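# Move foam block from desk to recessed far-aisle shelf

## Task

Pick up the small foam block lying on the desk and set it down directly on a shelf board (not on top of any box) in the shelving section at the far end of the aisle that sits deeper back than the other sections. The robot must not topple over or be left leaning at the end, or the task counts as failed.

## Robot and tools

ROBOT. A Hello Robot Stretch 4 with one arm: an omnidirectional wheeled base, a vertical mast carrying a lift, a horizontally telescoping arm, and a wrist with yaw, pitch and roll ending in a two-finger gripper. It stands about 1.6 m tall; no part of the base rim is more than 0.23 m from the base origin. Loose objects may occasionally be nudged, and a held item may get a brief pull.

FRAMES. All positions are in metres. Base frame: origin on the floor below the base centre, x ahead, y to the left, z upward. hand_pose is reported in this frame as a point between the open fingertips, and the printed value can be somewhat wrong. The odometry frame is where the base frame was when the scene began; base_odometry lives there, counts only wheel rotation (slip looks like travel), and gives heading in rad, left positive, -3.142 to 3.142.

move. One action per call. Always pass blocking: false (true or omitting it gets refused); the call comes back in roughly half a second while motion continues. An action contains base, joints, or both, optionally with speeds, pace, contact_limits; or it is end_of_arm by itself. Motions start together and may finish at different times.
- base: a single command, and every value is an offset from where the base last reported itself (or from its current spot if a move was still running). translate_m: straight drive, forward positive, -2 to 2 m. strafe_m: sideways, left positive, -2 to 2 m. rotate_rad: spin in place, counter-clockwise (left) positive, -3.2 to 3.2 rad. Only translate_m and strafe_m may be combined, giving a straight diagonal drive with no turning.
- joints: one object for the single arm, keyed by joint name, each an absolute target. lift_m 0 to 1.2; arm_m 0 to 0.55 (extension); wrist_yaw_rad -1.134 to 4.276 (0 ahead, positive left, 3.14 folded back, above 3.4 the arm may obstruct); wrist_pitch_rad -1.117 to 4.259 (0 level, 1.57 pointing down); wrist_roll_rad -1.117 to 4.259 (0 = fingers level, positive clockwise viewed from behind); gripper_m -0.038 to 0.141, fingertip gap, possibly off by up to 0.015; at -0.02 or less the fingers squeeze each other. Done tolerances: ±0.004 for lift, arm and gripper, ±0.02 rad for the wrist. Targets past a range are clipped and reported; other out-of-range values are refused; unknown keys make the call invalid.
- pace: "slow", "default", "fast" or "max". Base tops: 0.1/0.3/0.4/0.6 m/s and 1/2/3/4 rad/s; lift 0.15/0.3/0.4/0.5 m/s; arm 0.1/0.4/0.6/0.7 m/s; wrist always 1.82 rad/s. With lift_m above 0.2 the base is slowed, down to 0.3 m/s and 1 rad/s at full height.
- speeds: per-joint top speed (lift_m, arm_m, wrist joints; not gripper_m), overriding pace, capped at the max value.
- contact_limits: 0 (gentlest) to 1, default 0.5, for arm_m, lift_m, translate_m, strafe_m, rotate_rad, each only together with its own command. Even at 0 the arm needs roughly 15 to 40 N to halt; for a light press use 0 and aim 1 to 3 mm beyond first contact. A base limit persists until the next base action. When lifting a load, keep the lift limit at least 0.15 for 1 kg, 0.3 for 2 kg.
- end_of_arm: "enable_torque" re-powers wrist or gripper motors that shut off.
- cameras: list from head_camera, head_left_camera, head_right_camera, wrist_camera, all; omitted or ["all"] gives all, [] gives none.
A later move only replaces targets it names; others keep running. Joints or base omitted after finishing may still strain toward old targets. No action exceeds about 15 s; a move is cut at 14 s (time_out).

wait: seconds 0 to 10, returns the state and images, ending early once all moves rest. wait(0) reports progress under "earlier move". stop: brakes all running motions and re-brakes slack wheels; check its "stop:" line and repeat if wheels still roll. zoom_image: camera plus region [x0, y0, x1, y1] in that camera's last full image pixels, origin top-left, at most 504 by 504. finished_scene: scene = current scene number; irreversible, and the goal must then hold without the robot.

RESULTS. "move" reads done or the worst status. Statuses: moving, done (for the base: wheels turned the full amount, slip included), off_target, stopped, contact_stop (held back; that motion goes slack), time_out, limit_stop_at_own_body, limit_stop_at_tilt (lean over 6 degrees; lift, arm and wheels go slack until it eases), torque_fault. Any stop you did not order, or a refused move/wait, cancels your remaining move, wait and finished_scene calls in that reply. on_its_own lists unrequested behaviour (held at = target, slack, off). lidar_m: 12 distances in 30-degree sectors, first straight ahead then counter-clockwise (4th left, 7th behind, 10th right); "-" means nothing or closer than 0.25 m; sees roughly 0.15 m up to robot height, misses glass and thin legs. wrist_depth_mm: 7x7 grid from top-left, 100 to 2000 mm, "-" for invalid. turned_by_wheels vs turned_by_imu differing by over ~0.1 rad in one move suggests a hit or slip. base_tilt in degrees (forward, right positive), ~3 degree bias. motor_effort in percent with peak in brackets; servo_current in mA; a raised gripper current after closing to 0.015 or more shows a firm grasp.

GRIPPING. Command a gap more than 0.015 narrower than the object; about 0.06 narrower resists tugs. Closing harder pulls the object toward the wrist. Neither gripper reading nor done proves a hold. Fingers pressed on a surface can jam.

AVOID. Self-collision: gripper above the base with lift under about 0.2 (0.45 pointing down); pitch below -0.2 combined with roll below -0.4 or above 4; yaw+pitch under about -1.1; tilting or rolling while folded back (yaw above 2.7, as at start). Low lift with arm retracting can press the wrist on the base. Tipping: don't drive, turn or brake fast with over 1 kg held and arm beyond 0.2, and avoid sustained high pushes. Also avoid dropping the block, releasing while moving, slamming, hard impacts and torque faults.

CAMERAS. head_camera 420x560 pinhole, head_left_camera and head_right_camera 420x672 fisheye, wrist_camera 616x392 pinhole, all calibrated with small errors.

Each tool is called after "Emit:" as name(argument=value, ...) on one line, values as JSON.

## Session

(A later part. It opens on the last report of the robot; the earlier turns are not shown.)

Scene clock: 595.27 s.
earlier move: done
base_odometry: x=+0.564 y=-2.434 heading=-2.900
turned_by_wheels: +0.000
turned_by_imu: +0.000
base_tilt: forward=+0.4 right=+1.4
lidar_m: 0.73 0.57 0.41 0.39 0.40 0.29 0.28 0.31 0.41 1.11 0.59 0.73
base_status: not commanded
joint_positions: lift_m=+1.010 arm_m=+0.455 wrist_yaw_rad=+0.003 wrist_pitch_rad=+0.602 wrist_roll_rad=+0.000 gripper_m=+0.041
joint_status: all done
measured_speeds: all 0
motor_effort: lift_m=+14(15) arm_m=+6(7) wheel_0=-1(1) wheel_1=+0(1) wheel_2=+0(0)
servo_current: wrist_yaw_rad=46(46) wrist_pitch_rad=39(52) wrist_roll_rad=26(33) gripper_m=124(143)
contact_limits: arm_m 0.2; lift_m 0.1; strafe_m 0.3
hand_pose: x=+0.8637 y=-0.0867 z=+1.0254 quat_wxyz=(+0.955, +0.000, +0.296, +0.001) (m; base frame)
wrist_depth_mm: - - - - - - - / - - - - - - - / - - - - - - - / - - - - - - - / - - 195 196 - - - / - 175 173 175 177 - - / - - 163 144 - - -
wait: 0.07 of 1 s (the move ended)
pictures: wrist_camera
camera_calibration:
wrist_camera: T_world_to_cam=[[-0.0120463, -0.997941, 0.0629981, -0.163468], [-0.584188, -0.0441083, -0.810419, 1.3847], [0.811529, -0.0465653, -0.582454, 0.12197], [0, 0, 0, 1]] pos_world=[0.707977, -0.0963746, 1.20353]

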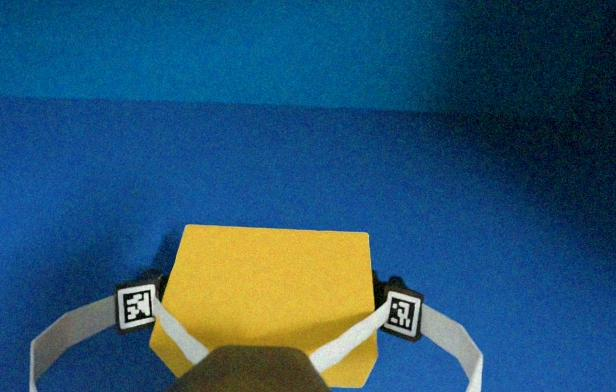

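Emit:
move(joints={"lift_m": 1.0065}, pace="slow", contact_limits={"lift_m": 0.1}, blocking=false, cameras=[])

Emit:
wait(seconds=0.7, cameras=["wrist_camera"])

Scene clock: 600.93 s.
move: moving
base_odometry: x=+0.564 y=-2.434 heading=-2.900
turned_by_wheels: +0.000
turned_by_imu: -0.001
base_tilt: forward=+0.2 right=+1.4
lidar_m: 0.71 0.58 0.41 0.37 0.40 0.31 0.27 0.31 0.42 1.10 0.59 0.73
base_status: not commanded
joint_positions: lift_m=+1.007 arm_m=+0.455 wrist_yaw_rad=+0.003 wrist_pitch_rad=+0.602 wrist_roll_rad=+0.000 gripper_m=+0.041
joint_status: lift_m moving
measured_speeds: all 0
motor_effort: lift_m=+14(15) arm_m=+7(7) wheel_0=-1(1) wheel_1=+0(1) wheel_2=+0(0)
servo_current: wrist_yaw_rad=39(46) wrist_pitch_rad=52(52) wrist_roll_rad=33(33) gripper_m=117(130)
contact_limits: arm_m 0.2; lift_m 0.1; strafe_m 0.3
hand_pose: x=+0.8637 y=-0.0867 z=+1.0219 quat_wxyz=(+0.955, +0.000, +0.296, +0.001) (m; base frame)
wrist_depth_mm: - - - - - - - / - - - - - - - / - - - - - - - / - - - - - - - / - - 195 195 - - - / - 175 174 175 177 - - / - - 163 144 - - -
pictures: none
No camera images: "cameras" was empty.

Scene clock: 600.97 s.
earlier move: done
base_odometry: x=+0.564 y=-2.434 heading=-2.900
turned_by_wheels: +0.000
turned_by_imu: +0.000
base_tilt: forward=+0.5 right=+1.3
lidar_m: 0.72 0.59 0.40 0.39 0.39 0.29 0.26 0.30 0.43 1.14 0.59 0.74
base_status: not commanded
joint_positions: lift_m=+1.007 arm_m=+0.455 wrist_yaw_rad=+0.003 wrist_pitch_rad=+0.602 wrist_roll_rad=+0.000 gripper_m=+0.041
joint_status: all done
measured_speeds: all 0
motor_effort: lift_m=+14(15) arm_m=+6(7) wheel_0=-1(1) wheel_1=+0(1) wheel_2=+0(0)
servo_current: wrist_yaw_rad=39(46) wrist_pitch_rad=52(52) wrist_roll_rad=26(33) gripper_m=124(130)
contact_limits: arm_m 0.2; lift_m 0.1; strafe_m 0.3
hand_pose: x=+0.8637 y=-0.0867 z=+1.0219 quat_wxyz=(+0.955, +0.000, +0.296, +0.001) (m; base frame)
wrist_depth_mm: - - - - - - - / - - - - - - - / - - - - - - - / - - - - - - - / - - 195 195 - - - / - 175 174 175 178 - - / - - 164 144 - - -
wait: 0.03 of 0.7 s (the move ended)
pictures: wrist_camera
camera_calibration:
wrist_camera: T_world_to_cam=[[-0.0120456, -0.997941, 0.0629982, -0.163247], [-0.584188, -0.0441089, -0.810419, 1.38186], [0.811529, -0.0465648, -0.582454, 0.119927], [0, 0, 0, 1]] pos_world=[0.707978, -0.0963746, 1.20002]

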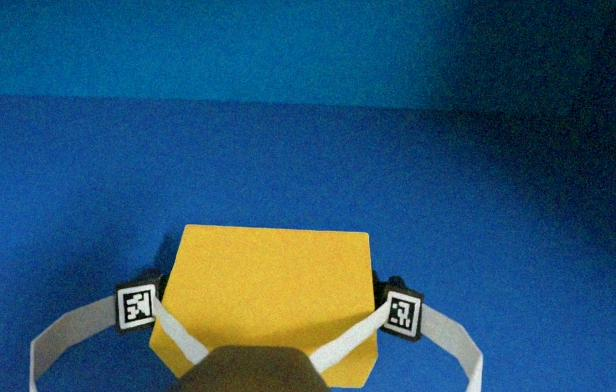

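Emit:
move(joints={"lift_m": 1.003}, pace="slow", contact_limits={"lift_m": 0.1}, blocking=false, cameras=[])

Emit:
wait(seconds=0.7, cameras=["wrist_camera", "head_camera"])

Scene clock: 608.63 s.
move: moving
base_odometry: x=+0.564 y=-2.434 heading=-2.900
turned_by_wheels: +0.000
turned_by_imu: -0.001
base_tilt: forward=+0.3 right=+1.5
lidar_m: 0.73 0.57 0.43 0.38 0.38 0.30 0.25 0.31 0.42 1.12 0.58 0.74
base_status: not commanded
joint_positions: lift_m=+1.003 arm_m=+0.455 wrist_yaw_rad=+0.003 wrist_pitch_rad=+0.602 wrist_roll_rad=+0.000 gripper_m=+0.041
joint_status: lift_m moving
measured_speeds: all 0
motor_effort: lift_m=+15(16) arm_m=+6(7) wheel_0=-1(1) wheel_1=+0(1) wheel_2=+0(0)
servo_current: wrist_yaw_rad=39(46) wrist_pitch_rad=52(52) wrist_roll_rad=26(33) gripper_m=124(130)
contact_limits: arm_m 0.2; lift_m 0.1; strafe_m 0.3
hand_pose: x=+0.8637 y=-0.0867 z=+1.0184 quat_wxyz=(+0.955, +0.000, +0.296, +0.001) (m; base frame)
wrist_depth_mm: - - - - - - - / - - - - - - - / - - - - - - - / - - - - - - - / - - 195 196 - - - / - 175 174 175 178 - - / - - 163 144 - - -
pictures: none
No camera images: "cameras" was empty.

Scene clock: 608.67 s.
earlier move: done
base_odometry: x=+0.564 y=-2.434 heading=-2.900
turned_by_wheels: +0.000
turned_by_imu: +0.000
base_tilt: forward=+0.3 right=+1.4
lidar_m: 0.73 0.58 0.41 0.39 0.39 0.29 0.26 0.30 0.41 1.10 0.59 0.73
base_status: not commanded
joint_positions: lift_m=+1.003 arm_m=+0.455 wrist_yaw_rad=+0.003 wrist_pitch_rad=+0.602 wrist_roll_rad=+0.000 gripper_m=+0.041
joint_status: all done
measured_speeds: all 0
motor_effort: lift_m=+14(16) arm_m=+6(7) wheel_0=-1(1) wheel_1=+0(1) wheel_2=+0(0)
servo_current: wrist_yaw_rad=39(46) wrist_pitch_rad=46(52) wrist_roll_rad=26(33) gripper_m=117(130)
contact_limits: arm_m 0.2; lift_m 0.1; strafe_m 0.3
hand_pose: x=+0.8637 y=-0.0867 z=+1.0184 quat_wxyz=(+0.955, +0.000, +0.296, +0.001) (m; base frame)
wrist_depth_mm: - - - - - - - / - - - - - - - / - - - - - - - / - - - - - - - / - - 195 195 - - - / - 175 174 174 178 - - / - - 163 144 - - -
wait: 0.03 of 0.7 s (the move ended)
pictures: head_camera, wrist_camera
camera_calibration:
wrist_camera: T_world_to_cam=[[-0.0120466, -0.997941, 0.0629981, -0.163026], [-0.584188, -0.0441082, -0.810419, 1.37903], [0.811529, -0.0465656, -0.582454, 0.117888], [0, 0, 0, 1]] pos_world=[0.707978, -0.0963746, 1.19652]

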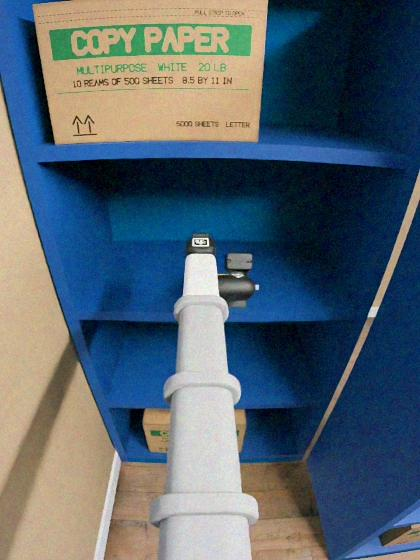

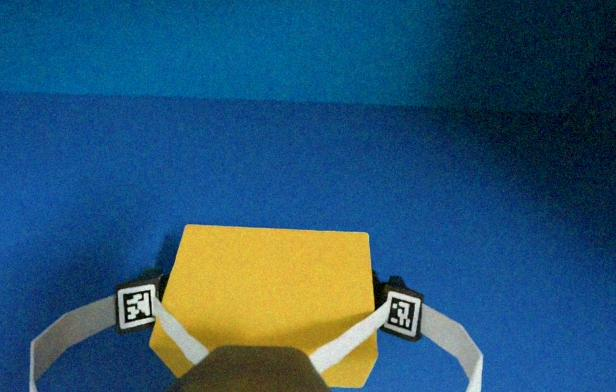

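Emit:
move(joints={"lift_m": 1.0}, pace="slow", contact_limits={"lift_m": 0.1}, blocking=false, cameras=[])

Emit:
wait(seconds=0.7, cameras=["wrist_camera"])

Scene clock: 613.67 s.
move: moving
base_odometry: x=+0.564 y=-2.434 heading=-2.900
turned_by_wheels: +0.000
turned_by_imu: -0.001
base_tilt: forward=+0.3 right=+1.5
lidar_m: 0.73 0.58 0.41 0.39 0.41 0.29 0.28 0.31 0.41 1.13 0.60 0.70
base_status: not commanded
joint_positions: lift_m=+1.001 arm_m=+0.455 wrist_yaw_rad=+0.003 wrist_pitch_rad=+0.602 wrist_roll_rad=+0.000 gripper_m=+0.041
joint_status: lift_m moving
measured_speeds: all 0
motor_effort: lift_m=+13(14) arm_m=+6(7) wheel_0=-1(1) wheel_1=+0(1) wheel_2=+0(0)
servo_current: wrist_yaw_rad=39(46) wrist_pitch_rad=52(52) wrist_roll_rad=20(33) gripper_m=124(130)
contact_limits: arm_m 0.2; lift_m 0.1; strafe_m 0.3
hand_pose: x=+0.8637 y=-0.0867 z=+1.0155 quat_wxyz=(+0.955, +0.000, +0.296, +0.001) (m; base frame)
wrist_depth_mm: - - - - - - - / - - - - - - - / - - - - - - - / - - - - - - - / - - 194 196 - - - / - 174 174 175 179 - - / - - 163 144 - - -
pictures: none
No camera images: "cameras" was empty.

Scene clock: 613.70 s.
earlier move: done
base_odometry: x=+0.564 y=-2.434 heading=-2.900
turned_by_wheels: +0.000
turned_by_imu: +0.000
base_tilt: forward=+0.5 right=+1.3
lidar_m: 0.73 0.57 0.42 0.39 0.39 0.30 0.27 0.31 0.42 1.11 0.57 0.74
base_status: not commanded
joint_positions: lift_m=+1.001 arm_m=+0.455 wrist_yaw_rad=+0.003 wrist_pitch_rad=+0.602 wrist_roll_rad=+0.000 gripper_m=+0.041
joint_status: all done
measured_speeds: all 0
motor_effort: lift_m=+13(14) arm_m=+6(7) wheel_0=-1(1) wheel_1=+1(1) wheel_2=+0(0)
servo_current: wrist_yaw_rad=39(46) wrist_pitch_rad=52(52) wrist_roll_rad=20(33) gripper_m=124(130)
contact_limits: arm_m 0.2; lift_m 0.1; strafe_m 0.3
hand_pose: x=+0.8637 y=-0.0867 z=+1.0155 quat_wxyz=(+0.955, +0.000, +0.296, +0.001) (m; base frame)
wrist_depth_mm: - - - - - - - / - - - - - - - / - - - - - - - / - - - - - - - / - - 194 196 - - - / - 174 173 175 179 - - / - - 163 144 - - -
wait: 0.03 of 0.7 s (the move ended)
pictures: wrist_camera
camera_calibration:
wrist_camera: T_world_to_cam=[[-0.0120471, -0.997941, 0.0629981, -0.162844], [-0.584188, -0.0441079, -0.810419, 1.37669], [0.811529, -0.046566, -0.582454, 0.116207], [0, 0, 0, 1]] pos_world=[0.707979, -0.0963747, 1.19364]

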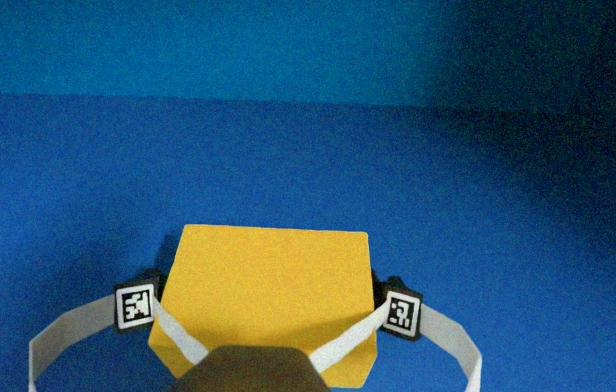

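Emit:
move(joints={"lift_m": 0.998}, pace="slow", contact_limits={"lift_m": 0.1}, blocking=false, cameras=[])

Emit:
wait(seconds=0.7, cameras=["wrist_camera"])

Scene clock: 618.77 s.
move: done
base_odometry: x=+0.564 y=-2.434 heading=-2.900
turned_by_wheels: +0.000
turned_by_imu: -0.001
base_tilt: forward=+0.5 right=+1.3
lidar_m: 0.74 0.56 0.40 0.39 0.39 0.31 0.27 0.32 0.43 1.12 0.60 0.75
base_status: not commanded
joint_positions: lift_m=+0.999 arm_m=+0.455 wrist_yaw_rad=+0.003 wrist_pitch_rad=+0.602 wrist_roll_rad=+0.000 gripper_m=+0.041
joint_status: all done
measured_speeds: all 0
motor_effort: lift_m=+12(16) arm_m=+7(7) wheel_0=-1(1) wheel_1=+0(1) wheel_2=+0(0)
servo_current: wrist_yaw_rad=46(46) wrist_pitch_rad=46(59) wrist_roll_rad=26(33) gripper_m=117(130)
contact_limits: arm_m 0.2; lift_m 0.1; strafe_m 0.3
hand_pose: x=+0.8637 y=-0.0867 z=+1.0135 quat_wxyz=(+0.955, +0.000, +0.296, +0.001) (m; base frame)
wrist_depth_mm: - - - - - - - / - - - - - - - / - - - - - - - / - - - - - - - / - - 195 196 - - - / - 175 173 174 178 - - / - - 162 145 - - -
pictures: none
No camera images: "cameras" was empty.

Scene clock: 619.47 s.
base_odometry: x=+0.564 y=-2.434 heading=-2.900
turned_by_wheels: +0.000
turned_by_imu: +0.000
base_tilt: forward=+0.3 right=+1.5
lidar_m: 0.73 0.58 0.41 0.39 0.40 0.29 0.27 0.30 0.42 1.11 0.59 0.74
base_status: not commanded
joint_positions: lift_m=+0.999 arm_m=+0.455 wrist_yaw_rad=+0.003 wrist_pitch_rad=+0.602 wrist_roll_rad=+0.000 gripper_m=+0.041
joint_status: all done
measured_speeds: all 0
motor_effort: lift_m=+12(16) arm_m=+6(7) wheel_0=-1(1) wheel_1=+0(1) wheel_2=+0(0)
servo_current: wrist_yaw_rad=39(46) wrist_pitch_rad=52(59) wrist_roll_rad=26(33) gripper_m=111(130)
contact_limits: arm_m 0.2; lift_m 0.1; strafe_m 0.3
hand_pose: x=+0.8637 y=-0.0867 z=+1.0135 quat_wxyz=(+0.955, +0.000, +0.296, +0.001) (m; base frame)
wrist_depth_mm: - - - - - - - / - - - - - - - / - - - - - - - / - - - - - - - / - - 193 195 - - - / - 174 173 175 178 - - / - - 163 144 - - -
wait: 0.70 s; at rest by 0.27 s
pictures: wrist_camera
camera_calibration:
wrist_camera: T_world_to_cam=[[-0.012047, -0.997941, 0.062998, -0.162721], [-0.584188, -0.0441079, -0.810419, 1.37511], [0.811529, -0.0465658, -0.582454, 0.115072], [0, 0, 0, 1]] pos_world=[0.707979, -0.0963747, 1.19169]

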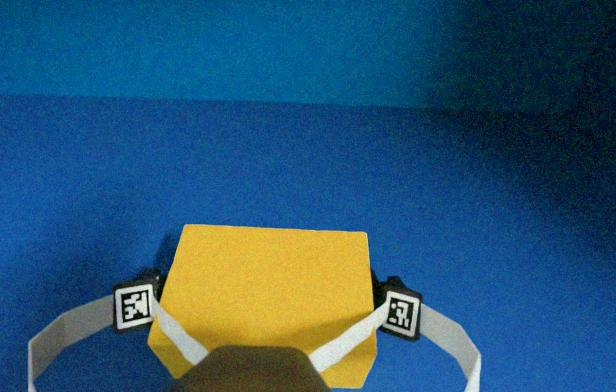

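Emit:
move(joints={"gripper_m": 0.07}, blocking=false, cameras=[])

Emit:
wait(seconds=0.8, cameras=["wrist_camera"])

Emit:
move(joints={"gripper_m": 0.09}, blocking=false, cameras=[])

Emit:
wait(seconds=0.8, cameras=["wrist_camera"])

Scene clock: 626.90 s.
move: moving
base_odometry: x=+0.564 y=-2.434 heading=-2.900
turned_by_wheels: +0.000
turned_by_imu: -0.001
base_tilt: forward=+0.4 right=+1.6
lidar_m: 0.72 0.58 0.41 0.39 0.41 0.30 0.29 0.29 0.42 1.14 0.60 0.74
base_status: not commanded
joint_positions: lift_m=+0.999 arm_m=+0.455 wrist_yaw_rad=+0.003 wrist_pitch_rad=+0.601 wrist_roll_rad=+0.000 gripper_m=+0.060
joint_status: gripper_m moving
measured_speeds: translate_m=+0.000 strafe_m=+0.000 rotate_rad=+0.000 lift_m=+0.000 arm_m=+0.000 wrist_yaw_rad=+0.000 wrist_pitch_rad=-0.006 wrist_roll_rad=+0.000
motor_effort: lift_m=+12(12) arm_m=+6(6) wheel_0=-1(1) wheel_1=+0(1) wheel_2=+0(0)
servo_current: wrist_yaw_rad=33(46) wrist_pitch_rad=33(46) wrist_roll_rad=33(33) gripper_m=52(117)
contact_limits: arm_m 0.2; lift_m 0.1; strafe_m 0.3
hand_pose: x=+0.8637 y=-0.0867 z=+1.0137 quat_wxyz=(+0.955, +0.000, +0.296, +0.001) (m; base frame)
wrist_depth_mm: - - - - - - - / - - - - - - - / - - - - - - - / - - - - - - - / - - 198 199 - - - / - 177 176 178 183 - - / - - 165 141 - - -
pictures: none
No camera images: "cameras" was empty.

Scene clock: 627.47 s.
earlier move: done
base_odometry: x=+0.564 y=-2.434 heading=-2.900
turned_by_wheels: +0.000
turned_by_imu: +0.000
base_tilt: forward=+0.4 right=+1.4
lidar_m: 0.72 0.59 0.40 0.39 0.40 0.30 0.29 0.32 0.43 1.12 0.58 0.75
base_status: not commanded
joint_positions: lift_m=+0.999 arm_m=+0.455 wrist_yaw_rad=+0.003 wrist_pitch_rad=+0.600 wrist_roll_rad=+0.000 gripper_m=+0.070
joint_status: all done
measured_speeds: all 0
motor_effort: lift_m=+12(12) arm_m=+6(7) wheel_0=-1(1) wheel_1=+1(1) wheel_2=+0(0)
servo_current: wrist_yaw_rad=20(46) wrist_pitch_rad=52(52) wrist_roll_rad=26(33) gripper_m=39(117)
contact_limits: arm_m 0.2; lift_m 0.1; strafe_m 0.3
hand_pose: x=+0.8639 y=-0.0867 z=+1.0139 quat_wxyz=(+0.955, +0.000, +0.296, +0.001) (m; base frame)
wrist_depth_mm: - - - - - - - / - - - - - - - / - - - - - - - / - - - - - - - / - - 201 202 - - - / - 178 179 180 182 - - / - - 169 145 - - -
wait: 0.57 of 0.8 s (the move ended)
pictures: wrist_camera
camera_calibration:
wrist_camera: T_world_to_cam=[[-0.0121412, -0.997941, 0.0629756, -0.162636], [-0.582968, -0.0441048, -0.811297, 1.37538], [0.812404, -0.0465629, -0.581233, 0.113087], [0, 0, 0, 1]] pos_world=[0.707957, -0.0963747, 1.19181]

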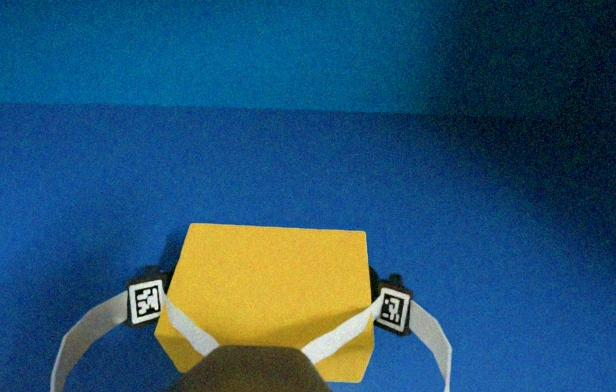

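Scene clock: 627.97 s.
move: moving
base_odometry: x=+0.564 y=-2.434 heading=-2.900
turned_by_wheels: +0.000
turned_by_imu: +0.000
base_tilt: forward=+0.2 right=+1.4
lidar_m: 0.72 0.58 0.41 0.39 0.40 0.30 0.28 0.31 0.44 1.12 0.59 0.72
base_status: not commanded
joint_positions: lift_m=+0.999 arm_m=+0.455 wrist_yaw_rad=+0.003 wrist_pitch_rad=+0.599 wrist_roll_rad=+0.000 gripper_m=+0.086
joint_status: gripper_m moving
measured_speeds: translate_m=+0.000 strafe_m=+0.000 rotate_rad=+0.000 lift_m=+0.000 arm_m=+0.000 wrist_yaw_rad=+0.000 wrist_pitch_rad=-0.005 wrist_roll_rad=+0.000
motor_effort: lift_m=+12(12) arm_m=+6(7) wheel_0=-1(1) wheel_1=+0(1) wheel_2=+0(0)
servo_current: wrist_yaw_rad=39(39) wrist_pitch_rad=33(52) wrist_roll_rad=26(33) gripper_m=52(65)
contact_limits: arm_m 0.2; lift_m 0.1; strafe_m 0.3
hand_pose: x=+0.8642 y=-0.0867 z=+1.0143 quat_wxyz=(+0.956, +0.000, +0.295, +0.001) (m; base frame)
wrist_depth_mm: - - - - - - - / - - - - - - - / - - - - - - - / - - - - - - - / - - 208 209 - - - / - 181 185 187 186 - - / - - 177 144 - - -
pictures: none
No camera images: "cameras" was empty.

Scene clock: 628.43 s.
earlier move: done
base_odometry: x=+0.564 y=-2.434 heading=-2.900
turned_by_wheels: +0.000
turned_by_imu: +0.000
base_tilt: forward=+0.3 right=+1.5
lidar_m: 0.73 0.58 0.42 0.39 0.38 0.28 0.28 0.30 0.43 1.12 0.58 0.72
base_status: not commanded
joint_positions: lift_m=+0.999 arm_m=+0.455 wrist_yaw_rad=+0.003 wrist_pitch_rad=+0.598 wrist_roll_rad=+0.000 gripper_m=+0.090
joint_status: all done
measured_speeds: all 0
motor_effort: lift_m=+12(12) arm_m=+6(7) wheel_0=-1(1) wheel_1=+0(1) wheel_2=+0(0)
servo_current: wrist_yaw_rad=33(46) wrist_pitch_rad=46(52) wrist_roll_rad=26(33) gripper_m=46(65)
contact_limits: arm_m 0.2; lift_m 0.1; strafe_m 0.3
hand_pose: x=+0.8643 y=-0.0867 z=+1.0144 quat_wxyz=(+0.956, +0.000, +0.295, +0.001) (m; base frame)
wrist_depth_mm: - - - - - - - / - - - - - - - / - - - - - - - / - - - - - - - / - - 211 211 216 - - / - 182 186 188 187 - - / - - 178 146 - - -
wait: 0.47 of 0.8 s (the move ended)
pictures: wrist_camera
camera_calibration:
wrist_camera: T_world_to_cam=[[-0.0122873, -0.997942, 0.0629403, -0.162503], [-0.581088, -0.0440989, -0.812645, 1.37579], [0.813748, -0.0465591, -0.57935, 0.110031], [0, 0, 0, 1]] pos_world=[0.707922, -0.0963748, 1.192]

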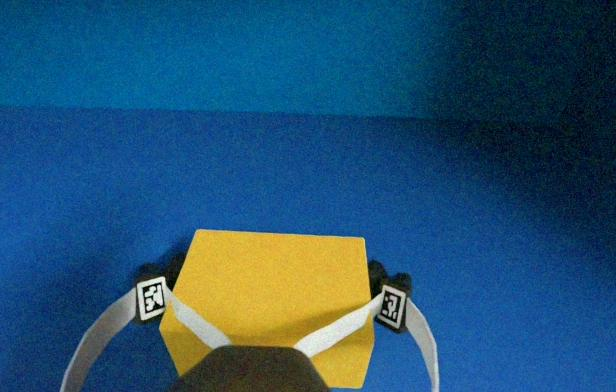

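Emit:
move(joints={"gripper_m": 0.108}, blocking=false, cameras=[])

Emit:
wait(seconds=0.8, cameras=["wrist_camera"])

Emit:
move(joints={"gripper_m": 0.135}, blocking=false, cameras=[])

Emit:
wait(seconds=1, cameras=["wrist_camera"])

Scene clock: 637.03 s.
move: moving
base_odometry: x=+0.564 y=-2.434 heading=-2.900
turned_by_wheels: +0.000
turned_by_imu: -0.001
base_tilt: forward=+0.3 right=+1.3
lidar_m: 0.73 0.57 0.42 0.38 0.41 0.29 0.28 0.30 0.41 1.13 0.60 0.73
base_status: not commanded
joint_positions: lift_m=+0.999 arm_m=+0.455 wrist_yaw_rad=+0.003 wrist_pitch_rad=+0.597 wrist_roll_rad=+0.000 gripper_m=+0.104
joint_status: gripper_m moving
measured_speeds: translate_m=+0.000 strafe_m=+0.000 rotate_rad=+0.000 lift_m=+0.000 arm_m=+0.000 wrist_yaw_rad=+0.000 wrist_pitch_rad=-0.002 wrist_roll_rad=+0.000
motor_effort: lift_m=+12(12) arm_m=+6(7) wheel_0=-1(1) wheel_1=+0(1) wheel_2=+0(0)
servo_current: wrist_yaw_rad=46(46) wrist_pitch_rad=33(52) wrist_roll_rad=39(39) gripper_m=52(65)
contact_limits: arm_m 0.2; lift_m 0.1; strafe_m 0.3
hand_pose: x=+0.8644 y=-0.0867 z=+1.0146 quat_wxyz=(+0.956, +0.000, +0.294, +0.001) (m; base frame)
wrist_depth_mm: - - - - - - - / - - - - - - - / - - - - - - - / - - - - - - - / - - 209 217 - - - / - 183 184 190 191 - - / - - 181 147 - - -
pictures: none
No camera images: "cameras" was empty.

Scene clock: 637.50 s.
earlier move: done
base_odometry: x=+0.564 y=-2.434 heading=-2.900
turned_by_wheels: +0.000
turned_by_imu: +0.000
base_tilt: forward=+0.3 right=+1.3
lidar_m: 0.74 0.58 0.40 0.39 0.38 0.29 0.27 0.31 0.44 1.10 0.58 0.72
base_status: not commanded
joint_positions: lift_m=+0.999 arm_m=+0.455 wrist_yaw_rad=+0.003 wrist_pitch_rad=+0.597 wrist_roll_rad=+0.000 gripper_m=+0.108
joint_status: all done
measured_speeds: all 0
motor_effort: lift_m=+12(12) arm_m=+6(7) wheel_0=-1(1) wheel_1=+0(1) wheel_2=+0(0)
servo_current: wrist_yaw_rad=39(46) wrist_pitch_rad=39(52) wrist_roll_rad=26(39) gripper_m=46(78)
contact_limits: arm_m 0.2; lift_m 0.1; strafe_m 0.3
hand_pose: x=+0.8645 y=-0.0867 z=+1.0147 quat_wxyz=(+0.956, +0.000, +0.294, +0.001) (m; base frame)
wrist_depth_mm: - - - - - - - / - - - - - - - / - - - - - - - / - - - - - - - / - - 210 217 - - - / - 182 184 190 191 - - / - - 187 149 - - -
wait: 0.47 of 0.8 s (the move ended)
pictures: wrist_camera
camera_calibration:
wrist_camera: T_world_to_cam=[[-0.0123532, -0.997942, 0.0629245, -0.162443], [-0.580235, -0.0440966, -0.813255, 1.37597], [0.814356, -0.0465573, -0.578496, 0.108645], [0, 0, 0, 1]] pos_world=[0.707906, -0.0963749, 1.19209]

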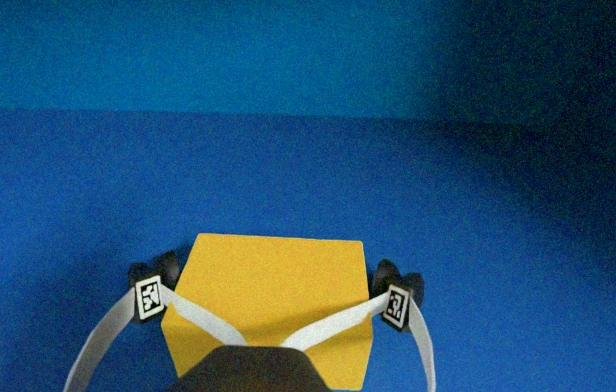

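Scene clock: 638.00 s.
move: moving
base_odometry: x=+0.564 y=-2.434 heading=-2.900
turned_by_wheels: +0.000
turned_by_imu: +0.000
base_tilt: forward=+0.3 right=+1.4
lidar_m: 0.73 0.58 0.41 0.39 0.40 0.29 0.29 0.30 0.43 1.09 0.58 0.72
base_status: not commanded
joint_positions: lift_m=+0.999 arm_m=+0.455 wrist_yaw_rad=+0.003 wrist_pitch_rad=+0.597 wrist_roll_rad=+0.000 gripper_m=+0.123
joint_status: gripper_m moving
measured_speeds: all 0
motor_effort: lift_m=+12(12) arm_m=+6(7) wheel_0=-1(1) wheel_1=+0(1) wheel_2=+0(0)
servo_current: wrist_yaw_rad=33(39) wrist_pitch_rad=52(52) wrist_roll_rad=33(33) gripper_m=98(98)
contact_limits: arm_m 0.2; lift_m 0.1; strafe_m 0.3
hand_pose: x=+0.8645 y=-0.0867 z=+1.0147 quat_wxyz=(+0.956, +0.000, +0.294, +0.001) (m; base frame)
wrist_depth_mm: - - - - - - - / - - - - - - - / - - - - - - - / - - - - - - - / - - 212 221 - - - / - 181 190 192 194 - - / - - 187 150 - - -
pictures: none
No camera images: "cameras" was empty.

Scene clock: 638.70 s.
earlier move: done
base_odometry: x=+0.564 y=-2.434 heading=-2.900
turned_by_wheels: +0.000
turned_by_imu: +0.000
base_tilt: forward=+0.4 right=+1.4
lidar_m: 0.73 0.57 0.42 0.40 0.39 0.30 0.27 0.32 0.43 1.10 0.59 0.72
base_status: not commanded
joint_positions: lift_m=+0.999 arm_m=+0.455 wrist_yaw_rad=+0.003 wrist_pitch_rad=+0.597 wrist_roll_rad=+0.000 gripper_m=+0.135
joint_status: all done
measured_speeds: all 0
motor_effort: lift_m=+12(12) arm_m=+6(7) wheel_0=-1(1) wheel_1=+0(1) wheel_2=+0(0)
servo_current: wrist_yaw_rad=39(46) wrist_pitch_rad=46(52) wrist_roll_rad=26(33) gripper_m=39(98)
contact_limits: arm_m 0.2; lift_m 0.1; strafe_m 0.3
hand_pose: x=+0.8645 y=-0.0867 z=+1.0147 quat_wxyz=(+0.956, +0.000, +0.294, +0.001) (m; base frame)
wrist_depth_mm: - - - - - - - / - - - - - - - / - - - - - - - / - - - - - - - / - - 212 220 - - - / - 182 190 191 192 - - / - - 189 153 - - -
wait: 0.70 of 1 s (the move ended)
pictures: wrist_camera
camera_calibration:
wrist_camera: T_world_to_cam=[[-0.0123669, -0.997942, 0.062921, -0.162431], [-0.580059, -0.044096, -0.81338, 1.37601], [0.814481, -0.0465569, -0.57832, 0.108359], [0, 0, 0, 1]] pos_world=[0.707903, -0.0963749, 1.19211]

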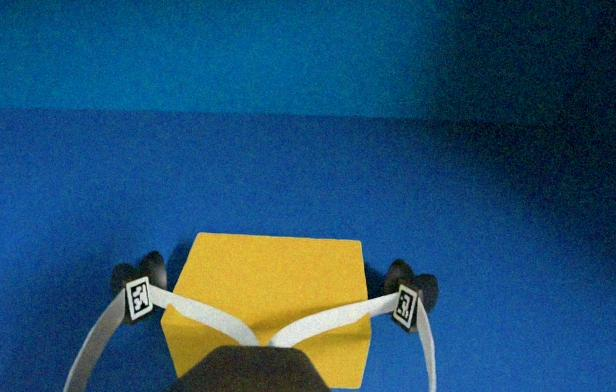

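Emit:
move(joints={"arm_m": 0.40, "lift_m": 1.004}, speeds={"arm_m": 0.1}, blocking=false, cameras=[])

Emit:
wait(seconds=1.5, cameras=["wrist_camera"])

Scene clock: 643.50 s.
move: moving
base_odometry: x=+0.564 y=-2.434 heading=-2.900
turned_by_wheels: +0.000
turned_by_imu: -0.001
base_tilt: forward=+0.3 right=+1.3
lidar_m: 0.73 0.59 0.42 0.39 0.38 0.30 0.28 0.30 0.44 1.11 0.57 0.72
base_status: not commanded
joint_positions: lift_m=+1.004 arm_m=+0.417 wrist_yaw_rad=+0.003 wrist_pitch_rad=+0.599 wrist_roll_rad=+0.000 gripper_m=+0.135
joint_status: lift_m moving; arm_m moving
measured_speeds: translate_m=+0.000 strafe_m=+0.000 rotate_rad=+0.000 lift_m=+0.000 arm_m=-0.100 wrist_yaw_rad=+0.000 wrist_pitch_rad=+0.006 wrist_roll_rad=+0.000
motor_effort: lift_m=+21(25) arm_m=-7(9) wheel_0=-1(1) wheel_1=+0(0) wheel_2=+0(0)
servo_current: wrist_yaw_rad=33(39) wrist_pitch_rad=46(52) wrist_roll_rad=33(33) gripper_m=46(52)
contact_limits: strafe_m 0.3
hand_pose: x=+0.8259 y=-0.0867 z=+1.0193 quat_wxyz=(+0.955, +0.000, +0.295, +0.001) (m; base frame)
wrist_depth_mm: - - - - - - - / - - - - - - - / - - - - - - - / - - 195 197 - - - / - - 191 193 - - - / - 186 187 189 193 - - / - - - - - - -
pictures: none
No camera images: "cameras" was empty.

Scene clock: 644.10 s.
earlier move: done
base_odometry: x=+0.564 y=-2.434 heading=-2.900
turned_by_wheels: +0.000
turned_by_imu: +0.000
base_tilt: forward=+0.4 right=+1.5
lidar_m: 0.74 0.57 0.41 0.40 0.40 0.30 0.28 0.30 0.43 1.11 0.58 0.74
base_status: not commanded
joint_positions: lift_m=+1.004 arm_m=+0.400 wrist_yaw_rad=+0.003 wrist_pitch_rad=+0.600 wrist_roll_rad=+0.000 gripper_m=+0.135
joint_status: all done
measured_speeds: all 0
motor_effort: lift_m=+22(25) arm_m=-6(10) wheel_0=-1(1) wheel_1=+0(1) wheel_2=+0(0)
servo_current: wrist_yaw_rad=46(46) wrist_pitch_rad=33(52) wrist_roll_rad=33(33) gripper_m=39(52)
contact_limits: strafe_m 0.3
hand_pose: x=+0.8095 y=-0.0867 z=+1.0192 quat_wxyz=(+0.955, +0.000, +0.295, +0.001) (m; base frame)
wrist_depth_mm: - - - - - - - / - - - - - - - / - - - - - - - / - - 255 257 - - - / - - 235 239 - - - / - 185 - - 193 - - / - - - - - - -
wait: 0.60 of 1.5 s (the move ended)
pictures: wrist_camera
camera_calibration:
wrist_camera: T_world_to_cam=[[-0.0121863, -0.997941, 0.0629648, -0.163586], [-0.582393, -0.0441027, -0.81171, 1.34795], [0.812816, -0.046562, -0.580657, 0.159481], [0, 0, 0, 1]] pos_world=[0.653415, -0.0963748, 1.19705]

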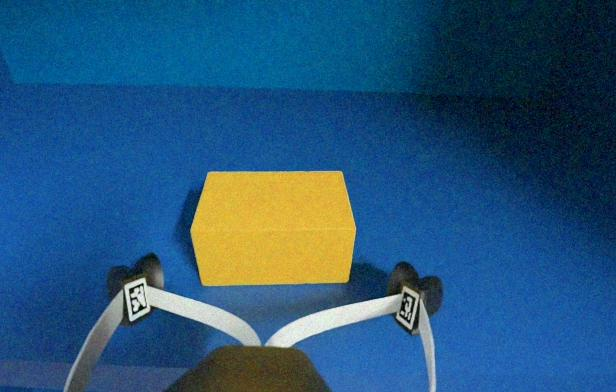

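Emit:
move(joints={"arm_m": 0.05}, speeds={"arm_m": 0.2}, blocking=false, cameras=[])

Emit:
wait(seconds=3, cameras=["wrist_camera", "head_camera"])

Scene clock: 649.17 s.
move: moving
base_odometry: x=+0.564 y=-2.434 heading=-2.900
turned_by_wheels: +0.000
turned_by_imu: -0.001
base_tilt: forward=+0.4 right=+1.3
lidar_m: 0.72 0.58 0.40 0.38 0.39 0.28 0.28 0.32 0.42 1.11 0.58 0.73
base_status: not commanded
joint_positions: lift_m=+1.004 arm_m=+0.348 wrist_yaw_rad=+0.003 wrist_pitch_rad=+0.600 wrist_roll_rad=+0.000 gripper_m=+0.135
joint_status: arm_m moving
measured_speeds: translate_m=+0.000 strafe_m=+0.000 rotate_rad=+0.000 lift_m=+0.000 arm_m=-0.198 wrist_yaw_rad=+0.000 wrist_pitch_rad=+0.000 wrist_roll_rad=+0.000
motor_effort: lift_m=+22(22) arm_m=-7(10) wheel_0=-1(1) wheel_1=+0(1) wheel_2=+0(0)
servo_current: wrist_yaw_rad=33(46) wrist_pitch_rad=46(65) wrist_roll_rad=26(33) gripper_m=39(52)
contact_limits: strafe_m 0.3
hand_pose: x=+0.7571 y=-0.0867 z=+1.0192 quat_wxyz=(+0.955, +0.000, +0.295, +0.001) (m; base frame)
wrist_depth_mm: - - - - - - - / - - - - - - - / - - - 310 - - - / - - 270 272 - - - / - - - 290 - - - / - 186 - - 193 - - / - - - - - - -
pictures: none
No camera images: "cameras" was empty.

Scene clock: 651.20 s.
earlier move: done
base_odometry: x=+0.564 y=-2.434 heading=-2.900
turned_by_wheels: +0.000
turned_by_imu: +0.000
base_tilt: forward=+0.4 right=+1.5
lidar_m: 0.72 0.56 0.41 0.39 0.38 0.30 0.29 0.31 0.41 1.12 0.59 0.72
base_status: not commanded
joint_positions: lift_m=+1.004 arm_m=+0.050 wrist_yaw_rad=+0.003 wrist_pitch_rad=+0.600 wrist_roll_rad=+0.000 gripper_m=+0.135
joint_status: all done
measured_speeds: all 0
motor_effort: lift_m=+22(22) arm_m=-7(10) wheel_0=-1(1) wheel_1=+0(1) wheel_2=+0(0)
servo_current: wrist_yaw_rad=33(46) wrist_pitch_rad=46(65) wrist_roll_rad=33(33) gripper_m=52(52)
contact_limits: strafe_m 0.3
hand_pose: x=+0.4595 y=-0.0867 z=+1.0192 quat_wxyz=(+0.955, +0.000, +0.295, +0.001) (m; base frame)
wrist_depth_mm: - - - - - - - / - - - - - - - / - - - - - - - / - - - - - - - / - - - - - 842 627 / 750 186 - - 193 788 - / - 904 946 - - - -
wait: 2.03 of 3 s (the move ended)
pictures: head_camera, wrist_camera
camera_calibration:
wrist_camera: T_world_to_cam=[[-0.0121838, -0.997941, 0.0629653, -0.167852], [-0.582425, -0.0441028, -0.811687, 1.14409], [0.812793, -0.046562, -0.580688, 0.444008], [0, 0, 0, 1]] pos_world=[0.303417, -0.0963748, 1.19705]

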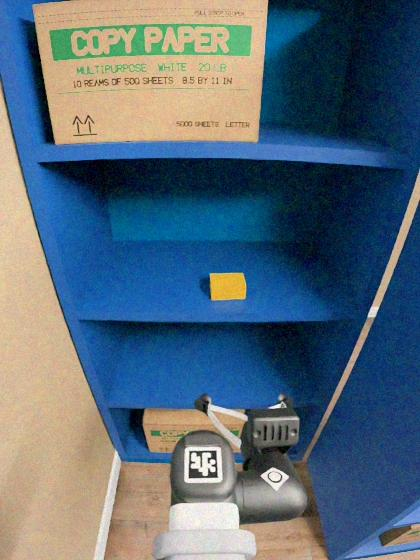

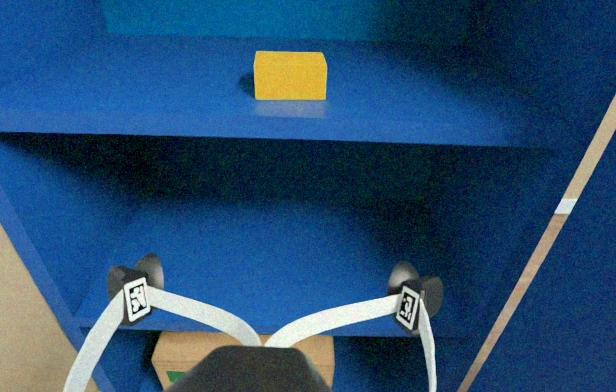

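Emit:
finished_scene(scene=2)

The scene is finished: the task was done.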